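# Flip the grey finned box onto its fins

## Task

Turn the grey finned box upside down in roughly the spot where it stands, so it ends up resting flat on its fins with its feet pointing up.

## Robot and tools

Robot: two arms, left_arm and right_arm, each with a two-finger parallel gripper. The fingers extend along the gripper's +z axis and close along its y axis. end_effector_position is the point between the finger pads, about 1 cm short of the fingertips.

Frames: the scene frame has its origin at table-top height, halfway between the nominal arm bases, +z up, +x out over the table, +y toward left_arm (these names do not match image left/right). Each arm reports its hand position (m), end_effector_quat_wxyz and Hand target in its own base frame. Calibrated bases in the scene frame: left_arm at (+0.026, +0.257, +0.013) m, quat_wxyz (+1.000, 0, 0, -0.019); right_arm at (+0.001, -0.338, +0.037) m, quat_wxyz (+1.000, 0, 0, +0.016). Both bases have +z up, so base axes are nearly parallel to the scene axes. Fixed cameras and the table use the scene frame. Reported poses can be off by a few centimetres, more at long reach.

The 14-number row (used by execute_actions and move): left_arm dx, dy, dz, rx, ry, rz, opening, then right_arm dx, dy, dz, rx, ry, rz, opening. Always all 14, even if one arm is idle. Pose numbers are offsets, not poses: they are measured from that arm's Hand target at the start of the action or move, along that arm's base axes; rotations turn about the Hand target's position, and rx, ry, rz form one rotation vector. Scale: 1.0 = 0.6 m or 180 degrees; range -1 to 1. Offsets accumulate across calls, so sending the same offset again moves further. Six zeros for an arm re-requests its current Hand target (useful when the gripper settled short, or to re-command an arm). opening is absolute, not an offset: +1 fully open (0.094 m), -1 closed. A 0 in the opening slot is a real command (half open); to leave a gripper alone, repeat its current command.

execute_actions(actions, cameras): actions is a list of actions; each action is a list of up to 15 rows, each row held for one 1/30 s step; a short table repeats its last row to fill 15 steps. All rows in one action count from that action's start pose. An empty actions list just returns state and images.

move(target, speed, blend, opening_speed, blocking, cameras): straight-line path for each gripper toward target, one row or a list of up to 15 rows, all offsets from the same starting Hand targets (not chained). speed in m/s, 0.002 to 4.3, default 0.25 (turn rate up to twice that in rad/s); one value or one per target. blend (m) rounds corners of a list. opening_speed is the rate of opening change per second on the -1..1 scale, at least 0.2; use a low value to close gently. blocking=false returns after about 0.5 s while the move continues. Paths do not avoid obstacles or the other arm; the gripper lags and can overshoot speed, especially with a nearly straight arm. Avoid routing a gripper close past its own base. The result adds a move: line: done (within 10 mm and 2 degrees), off_target, moving, held (a check blocked a step or the clearance check ended the move), or fault; limits=paced means the sent pose was clipped, limits=held that steps were withheld.

wait(seconds 0 to 10, cameras): let the scene run holding the last commands. stop(cameras): brake a running move. zoom_image(camera, region [x0, y0, x1, y1], at most 504x504 px) enlarges part of the latest image of cam_head_left, cam_head_right, cam_high, cam_low, cam_left_wrist or cam_right_wrist (all 672x504). read_manual(section) only gives licence texts. finished_scene(scene) ends the current scene with its number; it is irreversible, so call it only once the box rests on its fins, feet up, on the table, with the grippers released.

Reading results: Hand target is the last commanded pose after clipping; the gripper often rests a centimetre or more short of it from friction or weight, which is not proof of contact. Orientation commands are clipped to within 40 degrees of the measured orientation each step, so large turns need several steps. grip_measured uses the opening scale; it reads slightly wide when empty and slightly narrow on a squeezed hard part, and it follows the command even after touching, so it does not reveal contact. grip_effort_nm is gripper motor effort (negative closing), not pad force. Joint velocities "within noise" means the arm is still. Joint torques include the arm's own weight; numbers 3 and 4 wrap at ±28 N m. Tool commands shows present commands.

Cautions: the box must never leave the table or be left off it, and it must stay flipped without the robot touching it. Avoid dropping it while it moves, slamming, hard impacts and strong pushes; faster moves and targets set far beyond a contact press harder. An arm blocked by an object keeps pushing until you command its target back past the gripper. Never let the arms or grippers strike or squeeze each other; closing on the other arm's fingers counts as a press between arms. Long holding, stretched reach or pushing at unreachable poses heats motors; a MOTOR HOT line warns, and at 100 °C that arm goes limp for 30 to 60 s or more. Objects may occasionally get a small external push, so check the box's state before finishing.

Each tool is called after ">>>" as name(argument=value, ...) on one line, values as JSON.

## Session

>>> execute_actions(actions=[])

Scene clock: 0.00 s.
left_arm: end_effector_position=(+0.5662, -0.1283, +0.2532) grip_measured=+1.000 grip_effort_nm=n/a end_effector_quat_wxyz=(+0.190, -0.223, +0.955, +0.036) | right_arm: end_effector_position=(+0.4375, +0.0835, +0.2914) grip_measured=+1.000 grip_effort_nm=n/a end_effector_quat_wxyz=(+0.162, -0.288, +0.887, +0.322)
Joint positions: left_arm=[-0.296 1.668 1.62 -1.222 -0.251 -0.715 0.094] | right_arm=[-0.072 1.426 1.367 -1.439 -0.734 -0.671 0.094]
Joint velocities: within noise
Joint torques (N m): no reading
Heat: left arm: hottest elbow 33 °C; right arm: hottest waist 32 °C.
Hand target: left_arm +0.5722, -0.1301, +0.2596; +0.198, -0.224, +0.954, +0.032 | right_arm +0.4432, +0.0831, +0.3022; +0.174, -0.292, +0.885, +0.317
Tool commands: left_gripper/opening=+1.0 right_gripper/opening=+1.0

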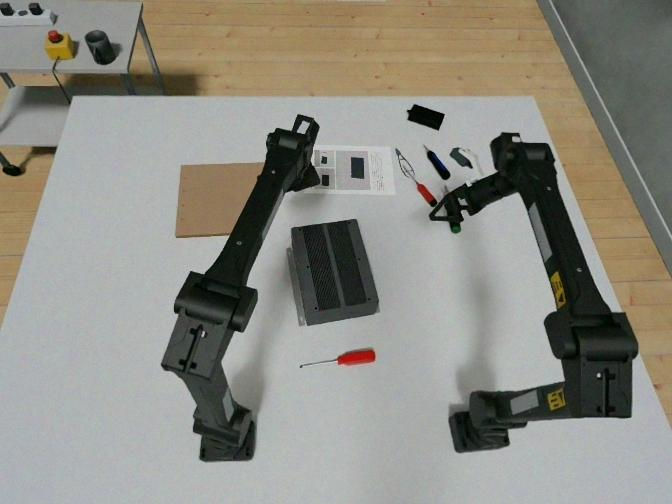

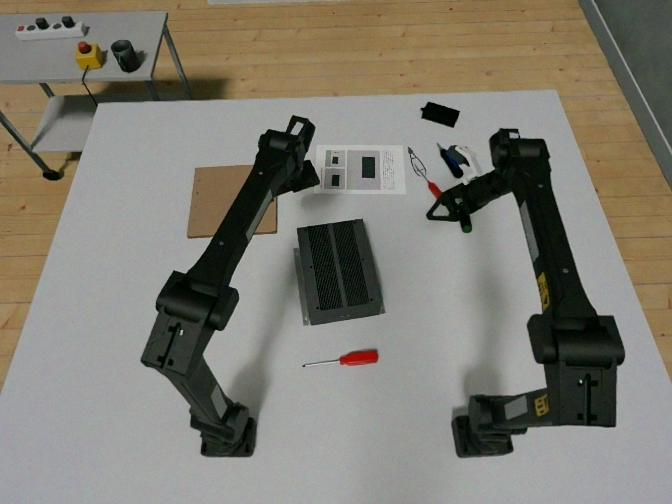

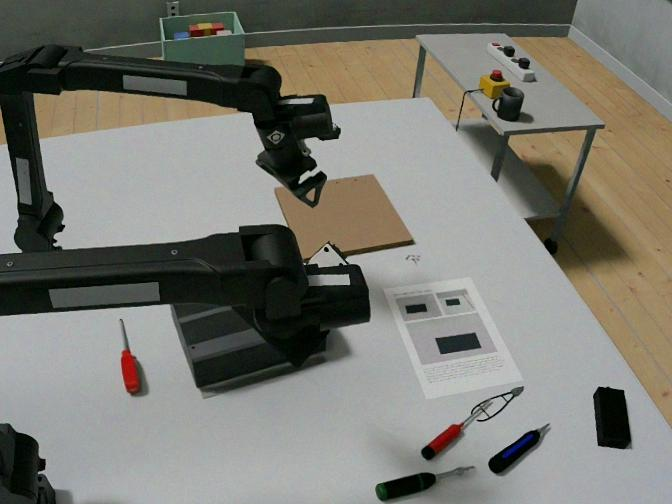

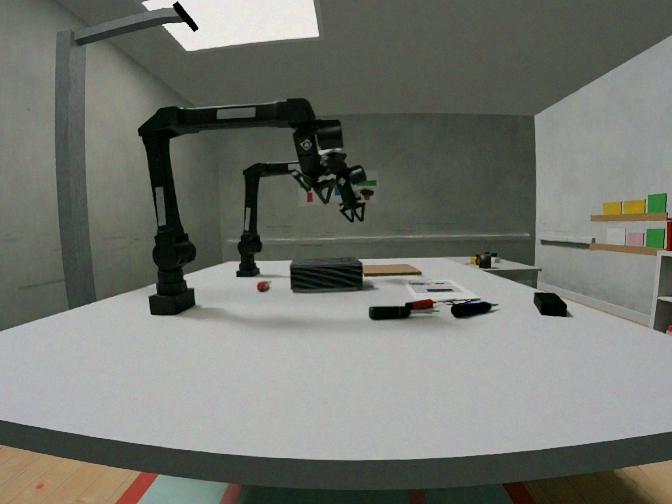

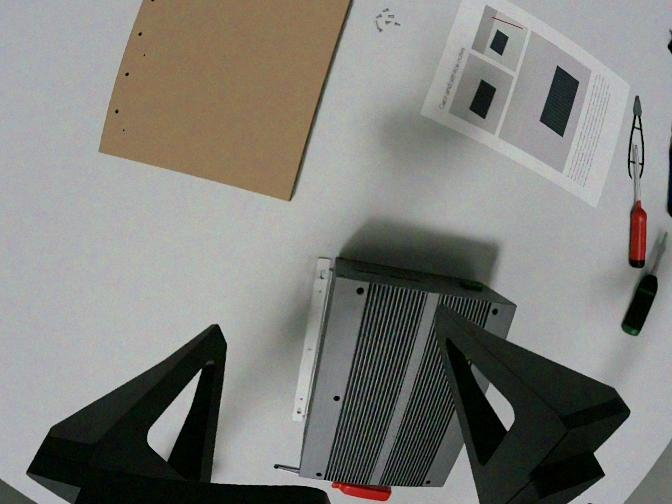

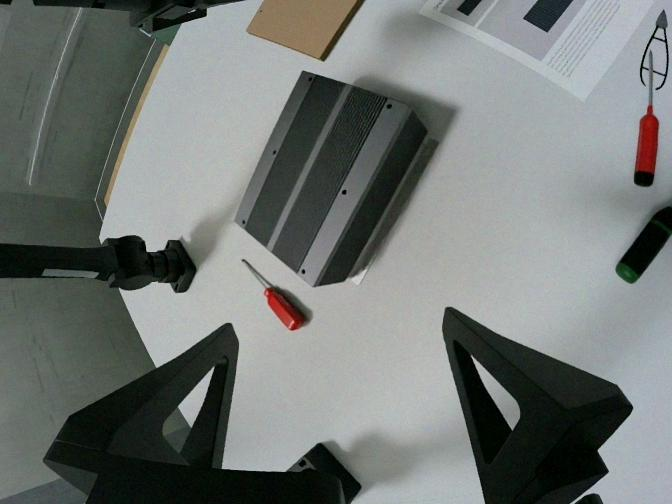

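>>> zoom_image(camera="cam_left_wrist", region=[260, 220, 540, 504])

>>> zoom_image(camera="cam_right_wrist", region=[220, 50, 460, 300])

>>> zoom_image(camera="cam_low", region=[230, 230, 430, 320])

>>> zoom_image(camera="cam_head_left", region=[260, 200, 410, 380])

Scaled by 1.775 from the camera's 672x504 image, which has a finer 960x720 frame.

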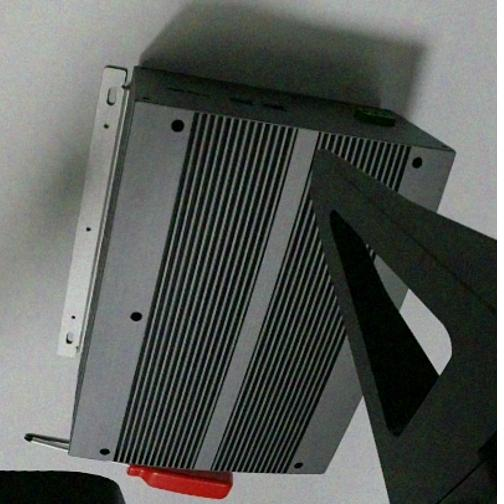

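Scaled by 2.016 from the camera's 672x504 image, which has a finer 960x720 frame.

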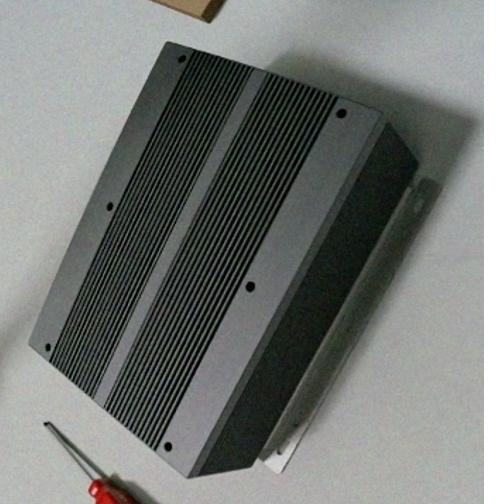

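Scaled by 2.520.

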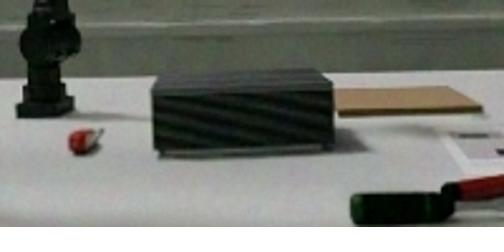

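Scaled by 2.800.

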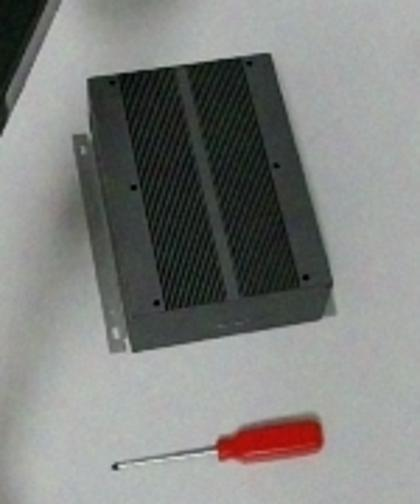

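>>> move(target=[0,0,0,0,0,0,1,0.07,0.028,-0.398,0.0182,0.178,-0.0917,1], speed=0.4)

>>> zoom_image(camera="cam_right_wrist", region=[84, 0, 588, 504])

Scene clock: 157.33 s.
left_arm: end_effector_position=(+0.5662, -0.1283, +0.2532) grip_measured=+1.000 grip_effort_nm=0.022 end_effector_quat_wxyz=(+0.190, -0.223, +0.955, +0.036) | right_arm: end_effector_position=(+0.4754, +0.0933, +0.0557) grip_measured=+1.000 grip_effort_nm=-0.007 end_effector_quat_wxyz=(-0.036, -0.052, +0.922, +0.383)
Joint positions: left_arm=[-0.296 1.668 1.62 -1.222 -0.251 -0.715 0.094] | right_arm=[-0.054 1.872 1.25 -1.151 -0.768 -0.249 0.094]
Joint velocities: within noise
Joint torques (N m): left_arm=[-0.62 -14.21 10.61 1.29 -0.15 -0.2] | right_arm=[0.67 -15.03 7.62 0.51 -0.7 -0.02]
Heat: left arm: hottest elbow 46 °C; right arm: hottest elbow 40 °C.
Hand target: left_arm +0.5722, -0.1301, +0.2596; +0.198, -0.224, +0.954, +0.032 | right_arm +0.4853, +0.0999, +0.0634; -0.025, -0.061, +0.922, +0.382
Off the commanded pose: left_arm 0.009 m, 1 deg | right_arm 0.014 m, 2 deg.
move: off_target (right_arm)

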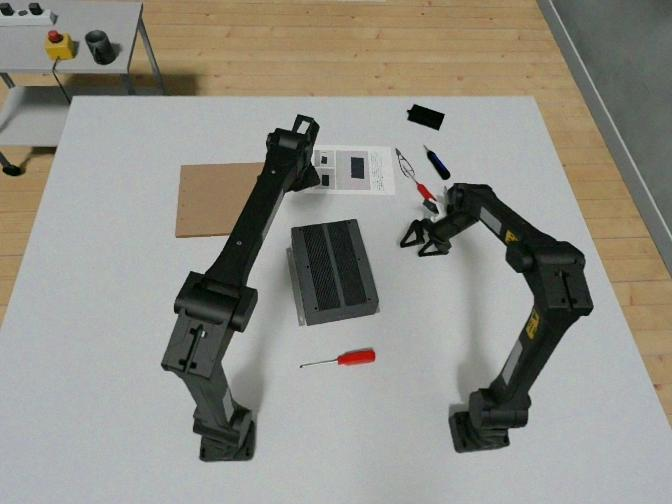

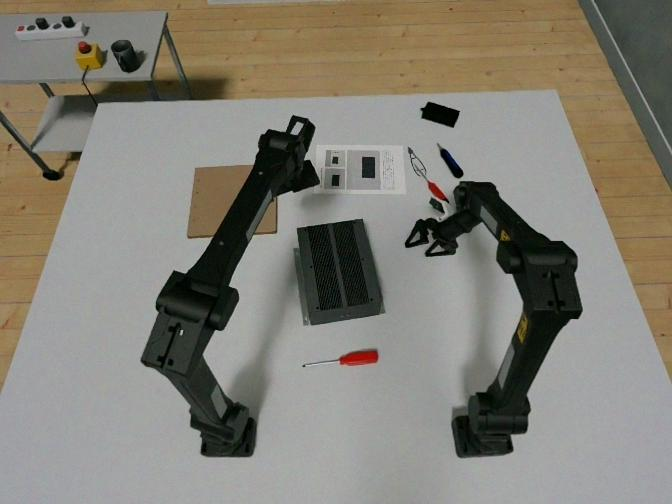

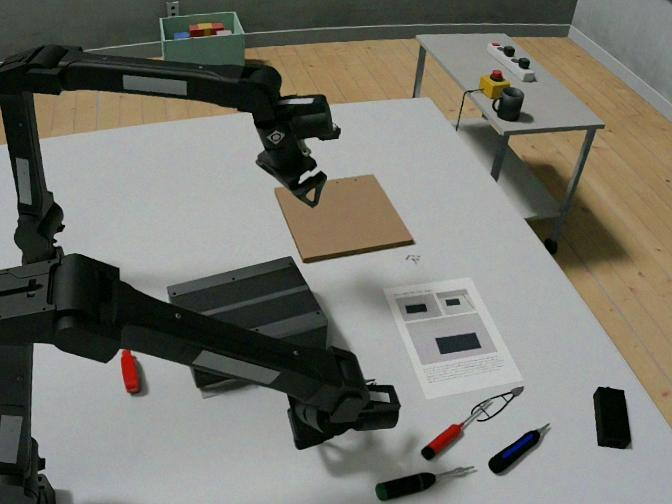

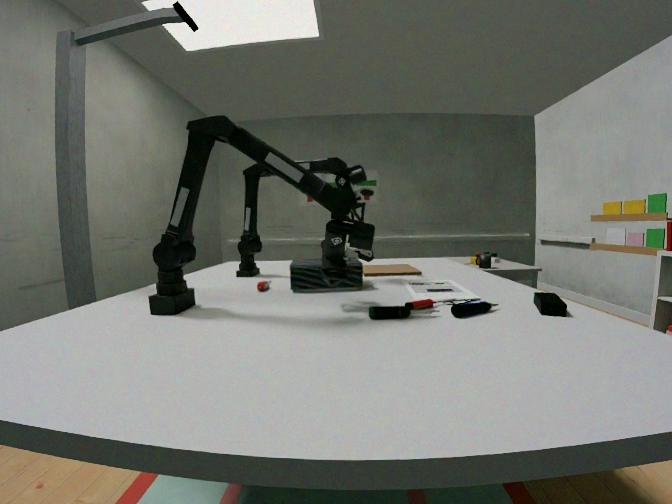

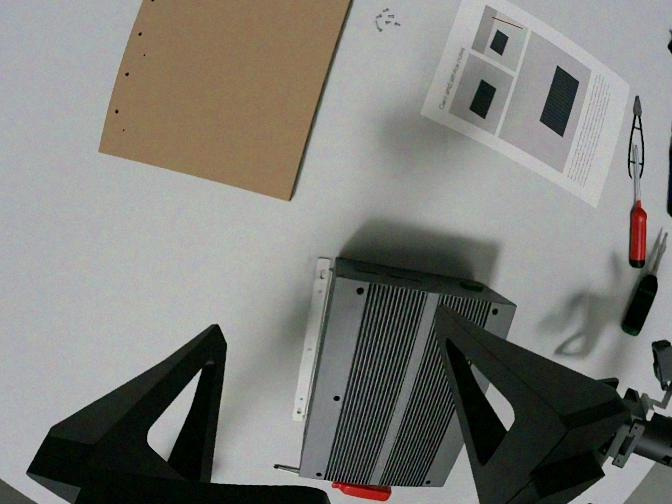

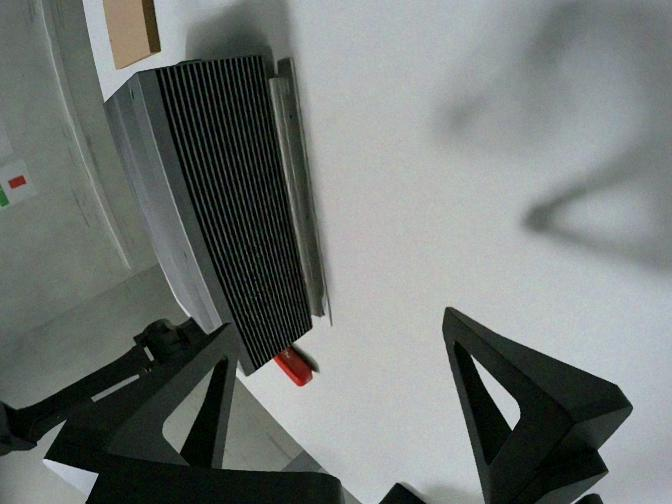

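Scaled by 1.000.

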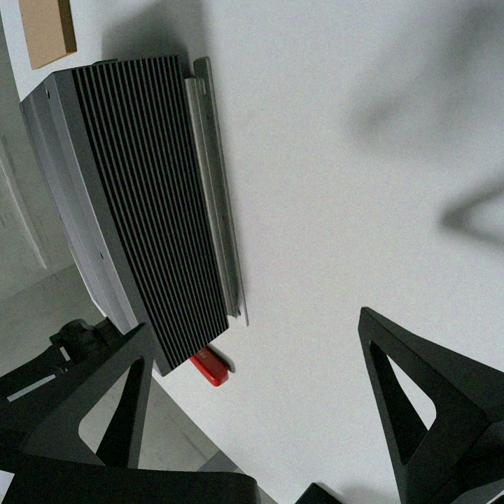

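>>> zoom_image(camera="cam_right_wrist", region=[250, 40, 350, 180])

>>> zoom_image(camera="cam_right_wrist", region=[270, 240, 350, 350])

Scaled by 3.600 from the camera's 672x504 image, which has a finer 960x720 frame.

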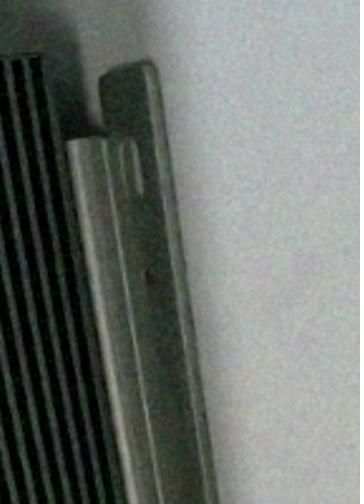

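Scaled by 4.582 from the camera's 672x504 image, which has a finer 960x720 frame.

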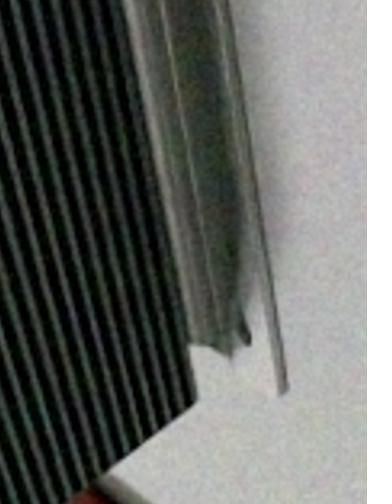

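>>> move(target=[[-0.375,0.117,-0.1,-0.368,-0.005,-0.146,-1,-0.1,0.017,0.028,0.110,0.0145,0,-1],[-0.375,0.0235,-0.35,-0.368,-0.005,-0.146,-1,-0.1,0.062,-0.06,0.110,0.0145,0,-1]], speed=0.35)

Scene clock: 301.83 s.
left_arm: end_effector_position=(+0.3497, -0.1126, +0.0547) grip_measured=-0.989 grip_effort_nm=-0.593 end_effector_quat_wxyz=(+0.061, -0.081, +0.838, -0.536) | right_arm: end_effector_position=(+0.4249, +0.1324, +0.0291) grip_measured=-0.986 grip_effort_nm=-0.769 end_effector_quat_wxyz=(-0.032, -0.054, +0.842, +0.535)
Joint positions: left_arm=[0.127 1.557 0.607 -0.444 1.131 -0.177 0.001] | right_arm=[-0.048 1.934 1.078 -1.064 -1.101 -0.392 0.001]
Joint velocities: within noise
Joint torques (N m): left_arm=[-1.55 -7 4.97 1.46 0.55 -0.25] | right_arm=[-0.09 -13.27 4.81 0.35 -0.79 0]
Heat: left arm: hottest elbow 47 °C; right arm: hottest elbow 38 °C.
Hand target: left_arm +0.3473, -0.1161, +0.0496; +0.053, -0.084, +0.839, -0.535 | right_arm +0.4252, +0.1371, +0.0273; -0.035, -0.055, +0.842, +0.536
Off the commanded pose: left_arm 0.007 m, 1 deg | right_arm 0.005 m, 0 deg.
move: done

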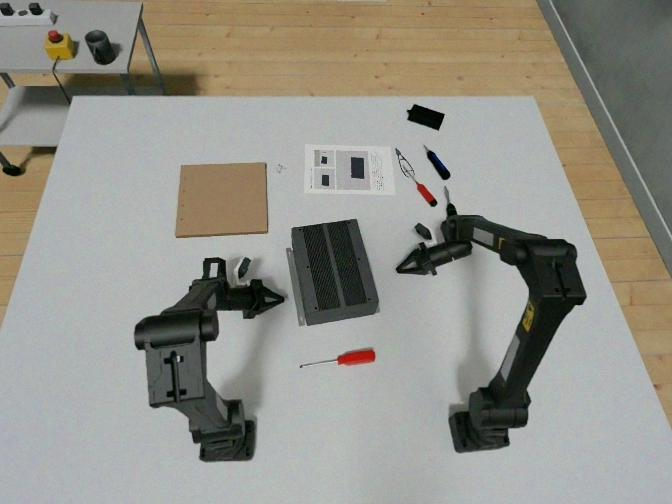

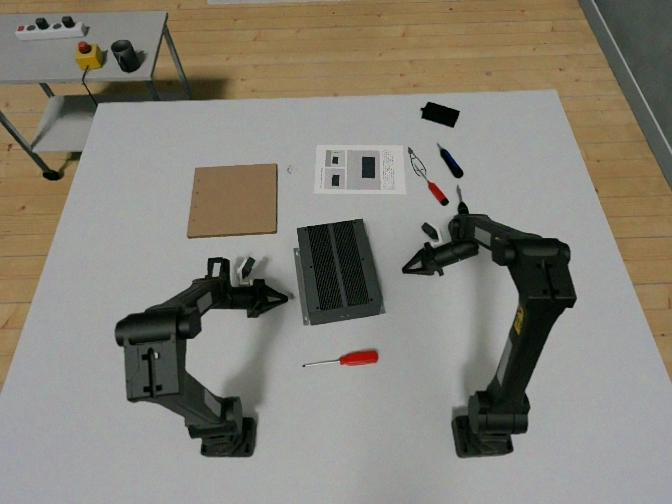

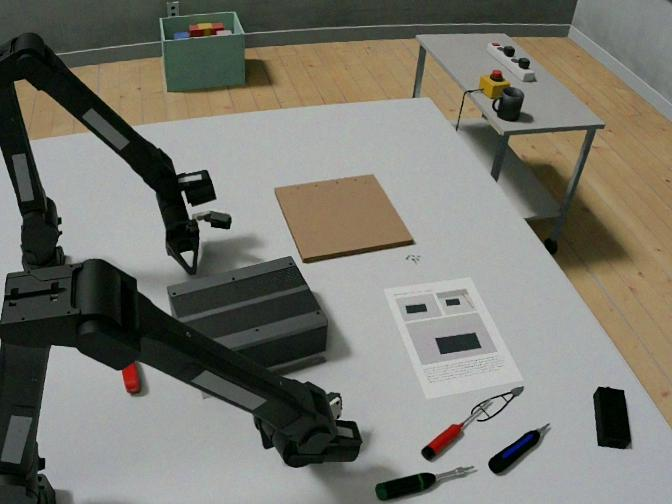

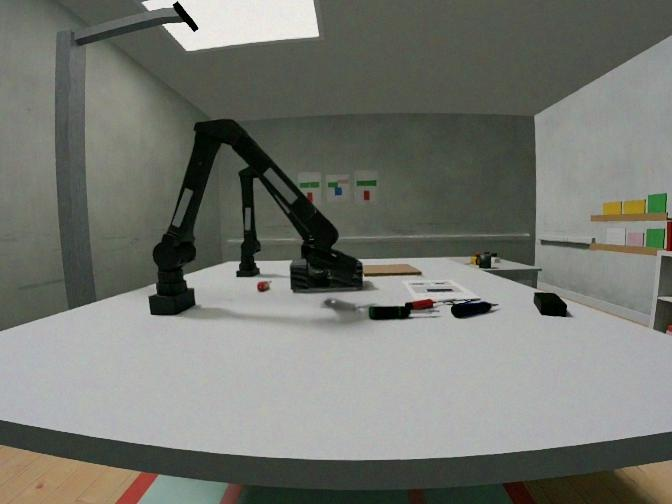

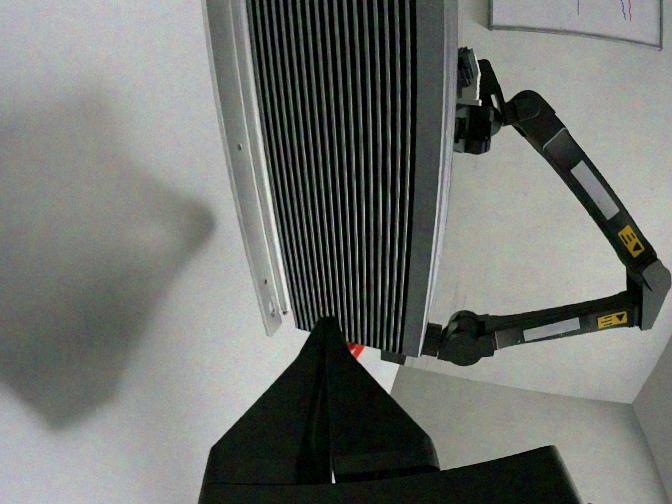

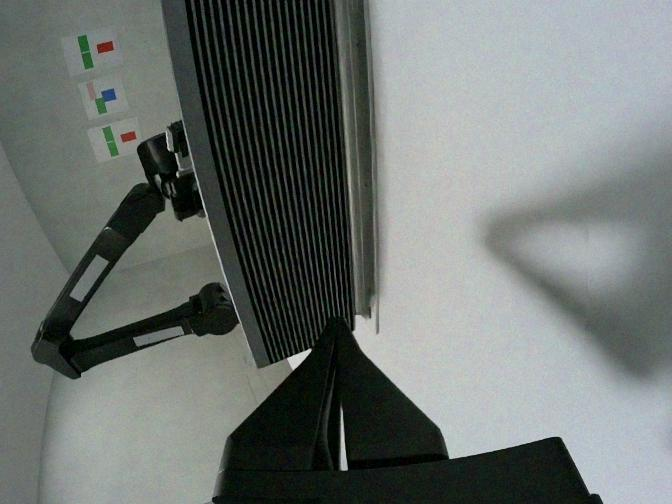

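>>> move(target=[0.0133,-0.0655,-0.025,0,0,0,-1,-0.0087,0.066,-0.025,0,0,0,-1], speed=0.1, cameras=["cam_left_wrist","cam_right_wrist"])

Scene clock: 320.10 s.
left_arm: end_effector_position=(+0.3584, -0.1527, +0.0431) grip_measured=-0.989 grip_effort_nm=-0.593 end_effector_quat_wxyz=(+0.064, -0.077, +0.838, -0.536) | right_arm: end_effector_position=(+0.4204, +0.1727, +0.0123) grip_measured=-0.986 grip_effort_nm=-0.769 end_effector_quat_wxyz=(-0.034, -0.053, +0.842, +0.535)
Joint positions: left_arm=[0.002 1.587 0.565 -0.125 1.095 -0.443 0.001] | right_arm=[0.043 1.934 1.021 -0.835 -1.125 -0.196 0.001]
Joint velocities: within noise
Joint torques (N m): left_arm=[-1.38 -6.48 4.81 1.78 0.5 -0.23] | right_arm=[0.38 -14.15 4.44 0.77 -0.84 -0.01]
Heat: left arm: hottest elbow 43 °C; right arm: hottest elbow 38 °C.
Hand target: left_arm +0.3552, -0.1554, +0.0346; +0.053, -0.084, +0.839, -0.535 | right_arm +0.4200, +0.1767, +0.0123; -0.035, -0.055, +0.842, +0.536
Off the commanded pose: left_arm 0.009 m, 1 deg | right_arm 0.004 m, 0 deg.
move: done
Images, in order (width x height): cam_left_wrist 672x504, cam_right_wrist 672x504.

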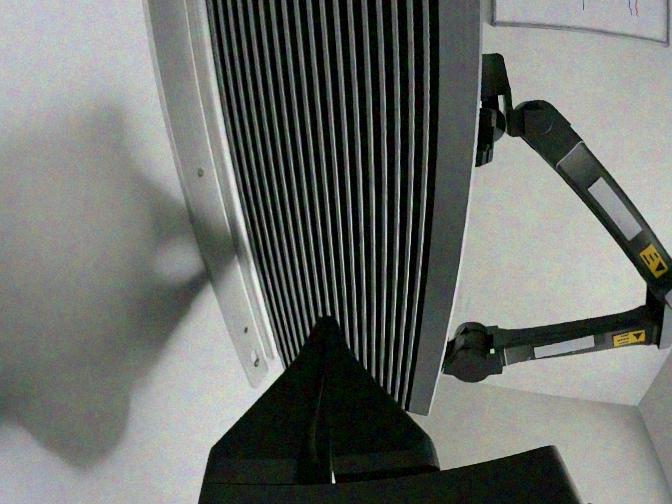

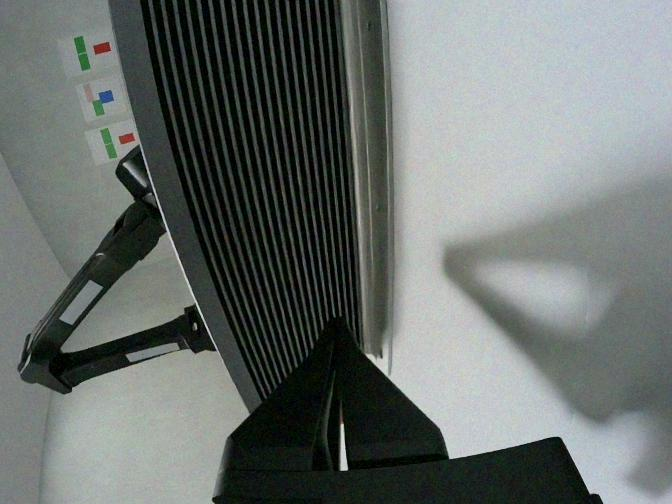

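>>> move(target=[0.0066,-0.0327,-0.008,0,0,0,-1,-0.0044,0.033,0,0,0,0,-1], speed=0.05, cameras=["cam_left_wrist","cam_right_wrist","cam_head_left"])

Scene clock: 328.90 s.
left_arm: end_effector_position=(+0.3627, -0.1635, +0.0381) grip_measured=-0.989 grip_effort_nm=-0.593 end_effector_quat_wxyz=(+0.069, -0.086, +0.838, -0.534) | right_arm: end_effector_position=(+0.4163, +0.1914, +0.0056) grip_measured=-0.986 grip_effort_nm=-0.764 end_effector_quat_wxyz=(-0.040, -0.048, +0.843, +0.535)
Joint positions: left_arm=[-0.034 1.604 0.55 -0.003 1.068 -0.548 0.001] | right_arm=[0.086 1.934 0.996 -0.731 -1.13 -0.091 0.001]
Joint velocities: within noise
Joint torques (N m): left_arm=[-3.55 -6.18 5.2 2.21 0.49 -0.31] | right_arm=[-0.09 -15.44 4.3 0.8 -0.83 0]
Heat: left arm: hottest elbow 42 °C; right arm: hottest elbow 37 °C.
Hand target: left_arm +0.3591, -0.1750, +0.0298; +0.053, -0.084, +0.839, -0.535 | right_arm +0.4173, +0.1966, +0.0123; -0.035, -0.055, +0.842, +0.536
Off the commanded pose: left_arm 0.015 m, 2 deg | right_arm 0.009 m, 1 deg.
move: off_target (left_arm)
Images, in order (width x height): cam_head_left 672x504, cam_left_wrist 672x504, cam_right_wrist 672x504.

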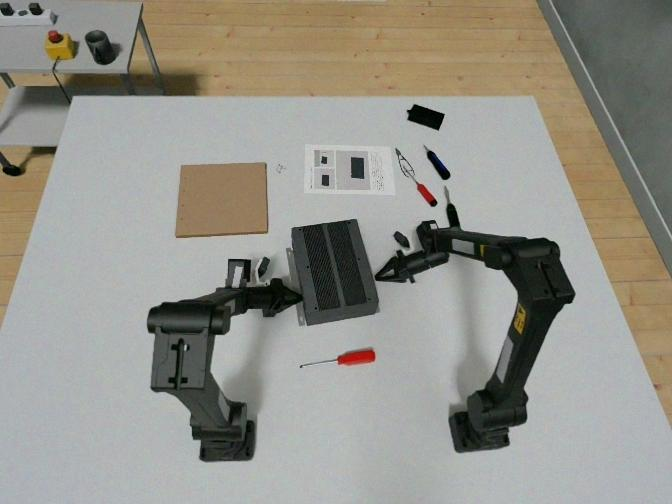

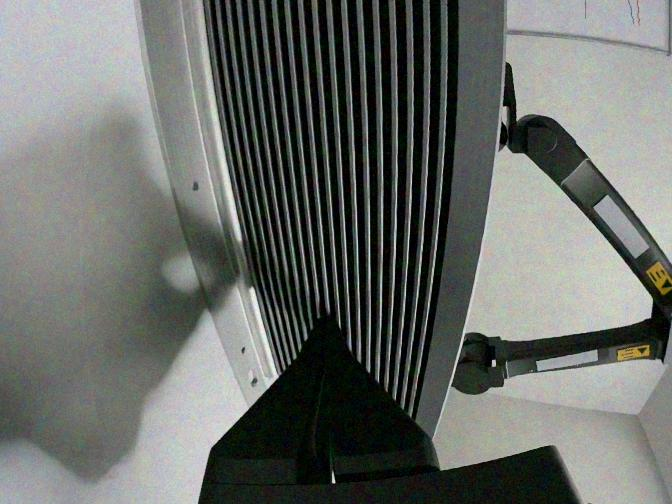

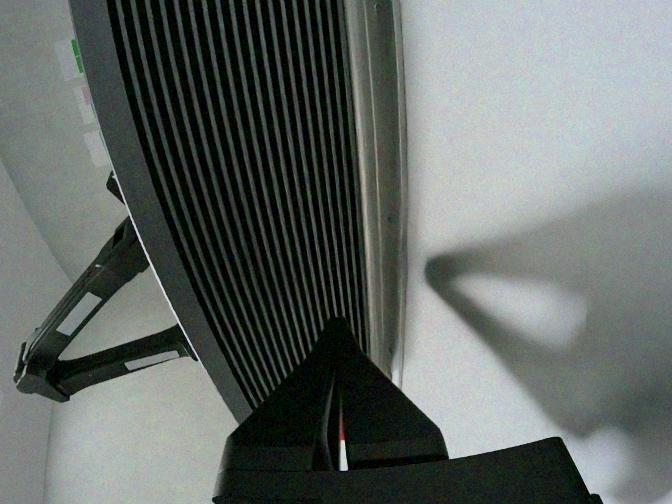

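>>> move(target=[0,0,0,0,0,0,-1,-0.0022,0.0165,0.008,0,0,0,-1], speed=0.05, cameras=["cam_right_wrist"])

Scene clock: 335.97 s.
left_arm: end_effector_position=(+0.3629, -0.1635, +0.0381) grip_measured=-0.989 grip_effort_nm=-0.598 end_effector_quat_wxyz=(+0.068, -0.087, +0.838, -0.535) | right_arm: end_effector_position=(+0.4155, +0.2005, +0.0104) grip_measured=-0.986 grip_effort_nm=-0.764 end_effector_quat_wxyz=(-0.040, -0.047, +0.843, +0.535)
Joint positions: left_arm=[-0.034 1.604 0.55 -0.002 1.068 -0.549 0.001] | right_arm=[0.107 1.916 0.985 -0.69 -1.131 -0.037 0.001]
Joint velocities: within noise
Joint torques (N m): left_arm=[-3.37 -6.01 5.23 2.24 0.48 -0.32] | right_arm=[0.79 -15.03 4.53 0.9 -0.81 -0.02]
Heat: left arm: hottest elbow 42 °C; right arm: hottest elbow 37 °C.
Hand target: left_arm +0.3592, -0.1750, +0.0298; +0.053, -0.084, +0.839, -0.535 | right_arm +0.4160, +0.2064, +0.0172; -0.035, -0.055, +0.842, +0.536
Off the commanded pose: left_arm 0.015 m, 2 deg | right_arm 0.009 m, 1 deg.
move: off_target (left_arm)
Images, in order (width x height): cam_right_wrist 672x504.

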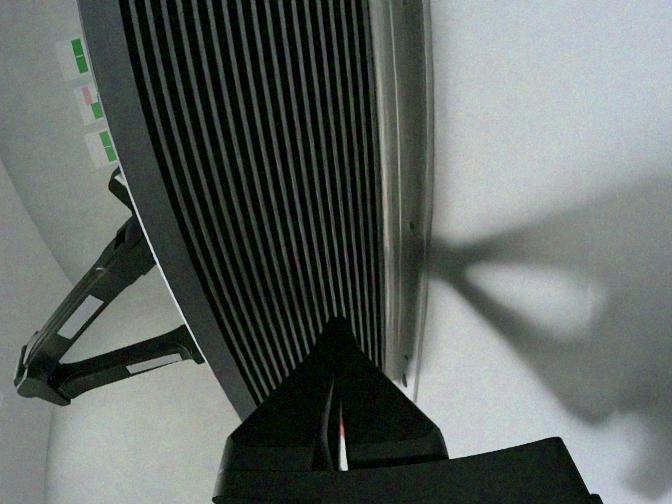

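>>> move(target=[0,0,0,0,0,0,-1,-0.0029,0.022,0,0,0,0,-1], speed=0.05, cameras=["cam_right_wrist"])

Scene clock: 341.10 s.
left_arm: end_effector_position=(+0.3629, -0.1635, +0.0382) grip_measured=-0.989 grip_effort_nm=-0.593 end_effector_quat_wxyz=(+0.069, -0.087, +0.838, -0.535) | right_arm: end_effector_position=(+0.4143, +0.2128, +0.0106) grip_measured=-0.986 grip_effort_nm=-0.769 end_effector_quat_wxyz=(-0.039, -0.047, +0.843, +0.535)
Joint positions: left_arm=[-0.034 1.604 0.55 -0.001 1.068 -0.549 0.001] | right_arm=[0.135 1.907 0.97 -0.619 -1.131 0.034 0.001]
Joint velocities: within noise
Joint torques (N m): left_arm=[-3.49 -6.12 5.2 2.22 0.48 -0.31] | right_arm=[0.38 -14.68 4.6 1.03 -0.83 -0.04]
Heat: left arm: hottest elbow 41 °C; right arm: hottest elbow 36 °C.
Hand target: left_arm +0.3593, -0.1750, +0.0298; +0.053, -0.084, +0.839, -0.535 | right_arm +0.4142, +0.2197, +0.0172; -0.035, -0.055, +0.842, +0.536
Off the commanded pose: left_arm 0.015 m, 2 deg | right_arm 0.009 m, 1 deg.
move: off_target (left_arm)
Images, in order (width x height): cam_right_wrist 672x504.

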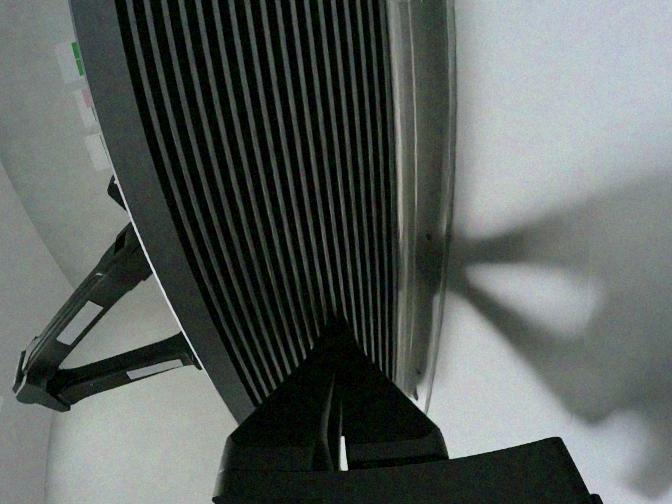

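>>> move(target=[0,0,0,0,0,0,-1,-0.0044,0.033,0,0,0,0,-1], speed=0.05, cameras=["cam_right_wrist","cam_left_wrist"])

Scene clock: 349.40 s.
left_arm: end_effector_position=(+0.3629, -0.1635, +0.0382) grip_measured=-0.989 grip_effort_nm=-0.593 end_effector_quat_wxyz=(+0.069, -0.087, +0.838, -0.535) | right_arm: end_effector_position=(+0.4167, +0.2139, +0.0100) grip_measured=-0.986 grip_effort_nm=-0.764 end_effector_quat_wxyz=(-0.032, -0.027, +0.845, +0.534)
Joint positions: left_arm=[-0.034 1.604 0.55 -0.001 1.069 -0.549 0.001] | right_arm=[0.138 1.893 0.943 -0.526 -1.126 0.133 0.001]
Joint velocities: within noise
Joint torques (N m): left_arm=[-3.55 -6.18 5.16 2.21 0.48 -0.3] | right_arm=[3.96 -14.21 5 1.44 -0.88 -0.03]
Heat: left arm: hottest elbow 41 °C; right arm: hottest elbow 36 °C.
Hand target: left_arm +0.3592, -0.1751, +0.0299; +0.053, -0.084, +0.839, -0.535 | right_arm +0.4117, +0.2394, +0.0171; -0.035, -0.055, +0.842, +0.536
Off the commanded pose: left_arm 0.015 m, 2 deg | right_arm 0.027 m, 3 deg.
move: off_target (left_arm, right_arm)
Images, in order (width x height): cam_left_wrist 672x504, cam_right_wrist 672x504.

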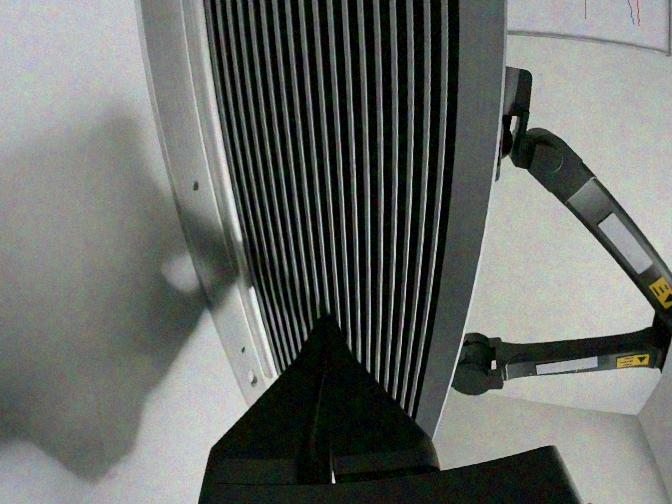

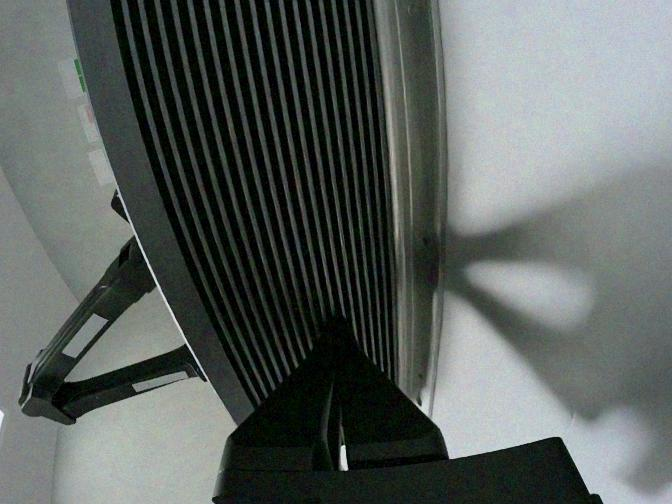

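>>> move(target=[0.0133,-0.0655,0,0,0,0,-1,-0.0065,0.0495,0,0,0,0,-1], speed=0.05, cameras=["cam_right_wrist","cam_left_wrist"])

Scene clock: 357.90 s.
left_arm: end_effector_position=(+0.3635, -0.1645, +0.0381) grip_measured=-0.989 grip_effort_nm=-0.593 end_effector_quat_wxyz=(+0.072, -0.127, +0.829, -0.539) | right_arm: end_effector_position=(+0.4165, +0.2148, +0.0101) grip_measured=-0.986 grip_effort_nm=-0.764 end_effector_quat_wxyz=(-0.025, +0.002, +0.847, +0.531)
Joint positions: left_arm=[-0.042 1.599 0.508 0.142 1.045 -0.711 0.001] | right_arm=[0.142 1.868 0.897 -0.403 -1.111 0.269 0.001]
Joint velocities: within noise
Joint torques (N m): left_arm=[-11.87 -4.84 7.82 3.14 -0.86 -0.39] | right_arm=[8.88 -12.45 6.13 2.3 -1.07 0.07]
Heat: left arm: hottest elbow 40 °C; right arm: hottest elbow 36 °C.
Hand target: left_arm +0.3673, -0.2143, +0.0298; +0.053, -0.084, +0.839, -0.535 | right_arm +0.4078, +0.2691, +0.0172; -0.035, -0.055, +0.842, +0.536
Off the commanded pose: left_arm 0.051 m, 6 deg | right_arm 0.055 m, 7 deg.
move: off_target (left_arm, right_arm)
Images, in order (width x height): cam_left_wrist 672x504, cam_right_wrist 672x504.

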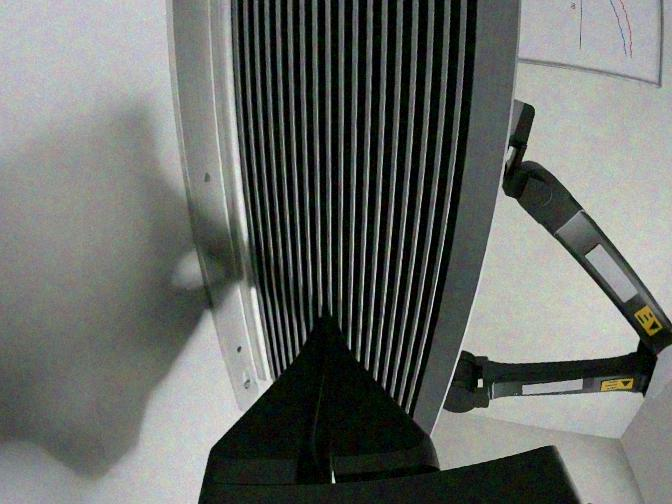

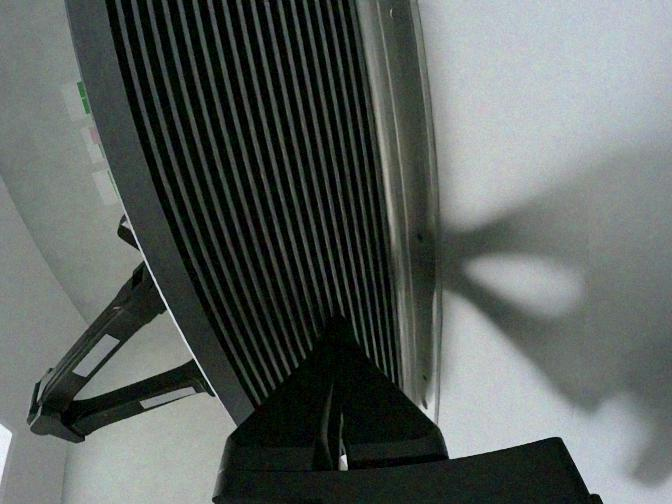

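>>> move(target=[0.0066,-0.0164,0.09,0,0,0,-1,-0.0022,0.0165,0.09,0,0,0,-1], speed=0.05)

Scene clock: 364.00 s.
left_arm: end_effector_position=(+0.3585, -0.1692, +0.0409) grip_measured=-0.989 grip_effort_nm=-0.589 end_effector_quat_wxyz=(+0.054, -0.162, +0.850, -0.498) | right_arm: end_effector_position=(+0.4139, +0.2128, +0.0120) grip_measured=-0.986 grip_effort_nm=-0.764 end_effector_quat_wxyz=(-0.030, +0.017, +0.869, +0.493)
Joint positions: left_arm=[-0.083 1.525 0.517 0.009 0.937 -0.754 0.001] | right_arm=[0.155 1.828 0.894 -0.448 -1.022 0.3 0.001]
Joint velocities: within noise
Joint torques (N m): left_arm=[-10.52 -10.58 10.69 1.87 2.92 -0.32] | right_arm=[9.11 -19.02 7.87 0.29 -4.67 0.08]
Heat: left arm: hottest elbow 40 °C; right arm: hottest elbow 36 °C.
Hand target: left_arm +0.3711, -0.2242, +0.0838; +0.053, -0.084, +0.839, -0.535 | right_arm +0.4063, +0.2791, +0.0712; -0.035, -0.055, +0.842, +0.536
Off the commanded pose: left_arm 0.071 m, 10 deg | right_arm 0.089 m, 10 deg.
move: off_target (left_arm, right_arm)

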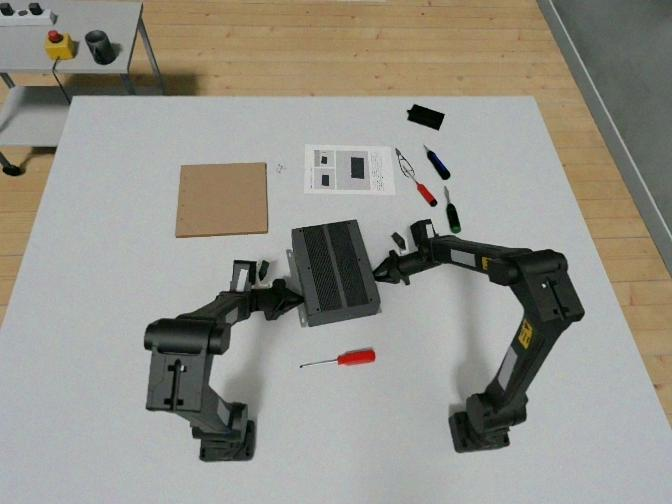

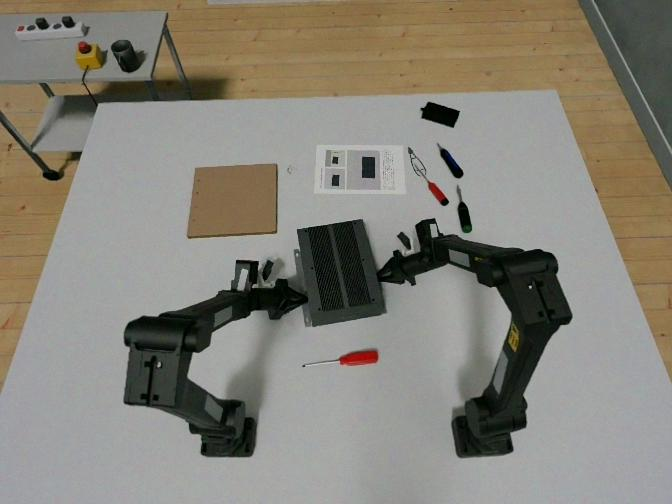

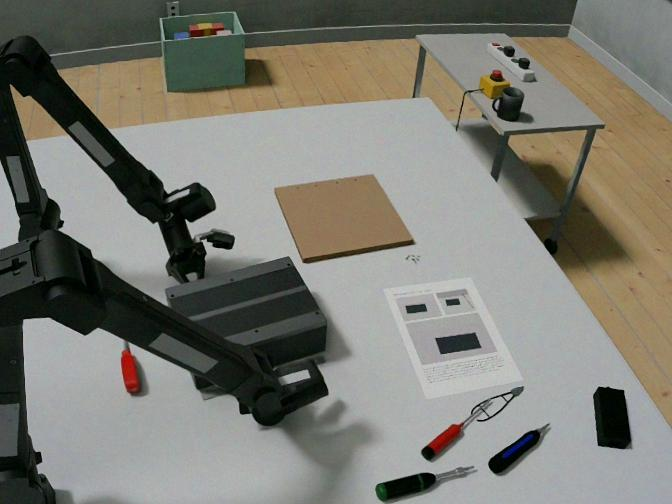

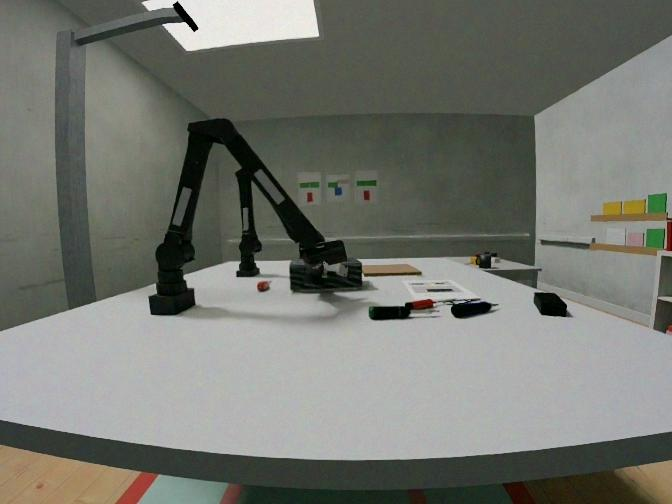

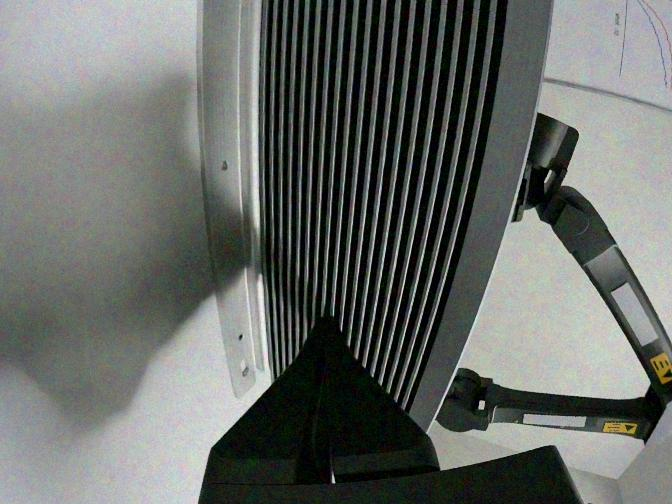

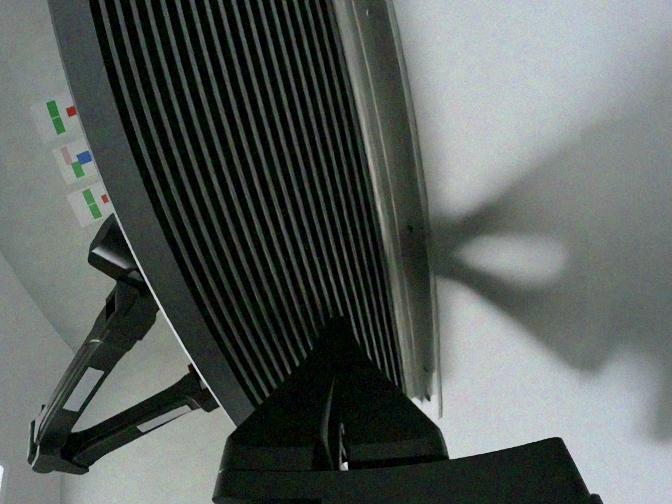

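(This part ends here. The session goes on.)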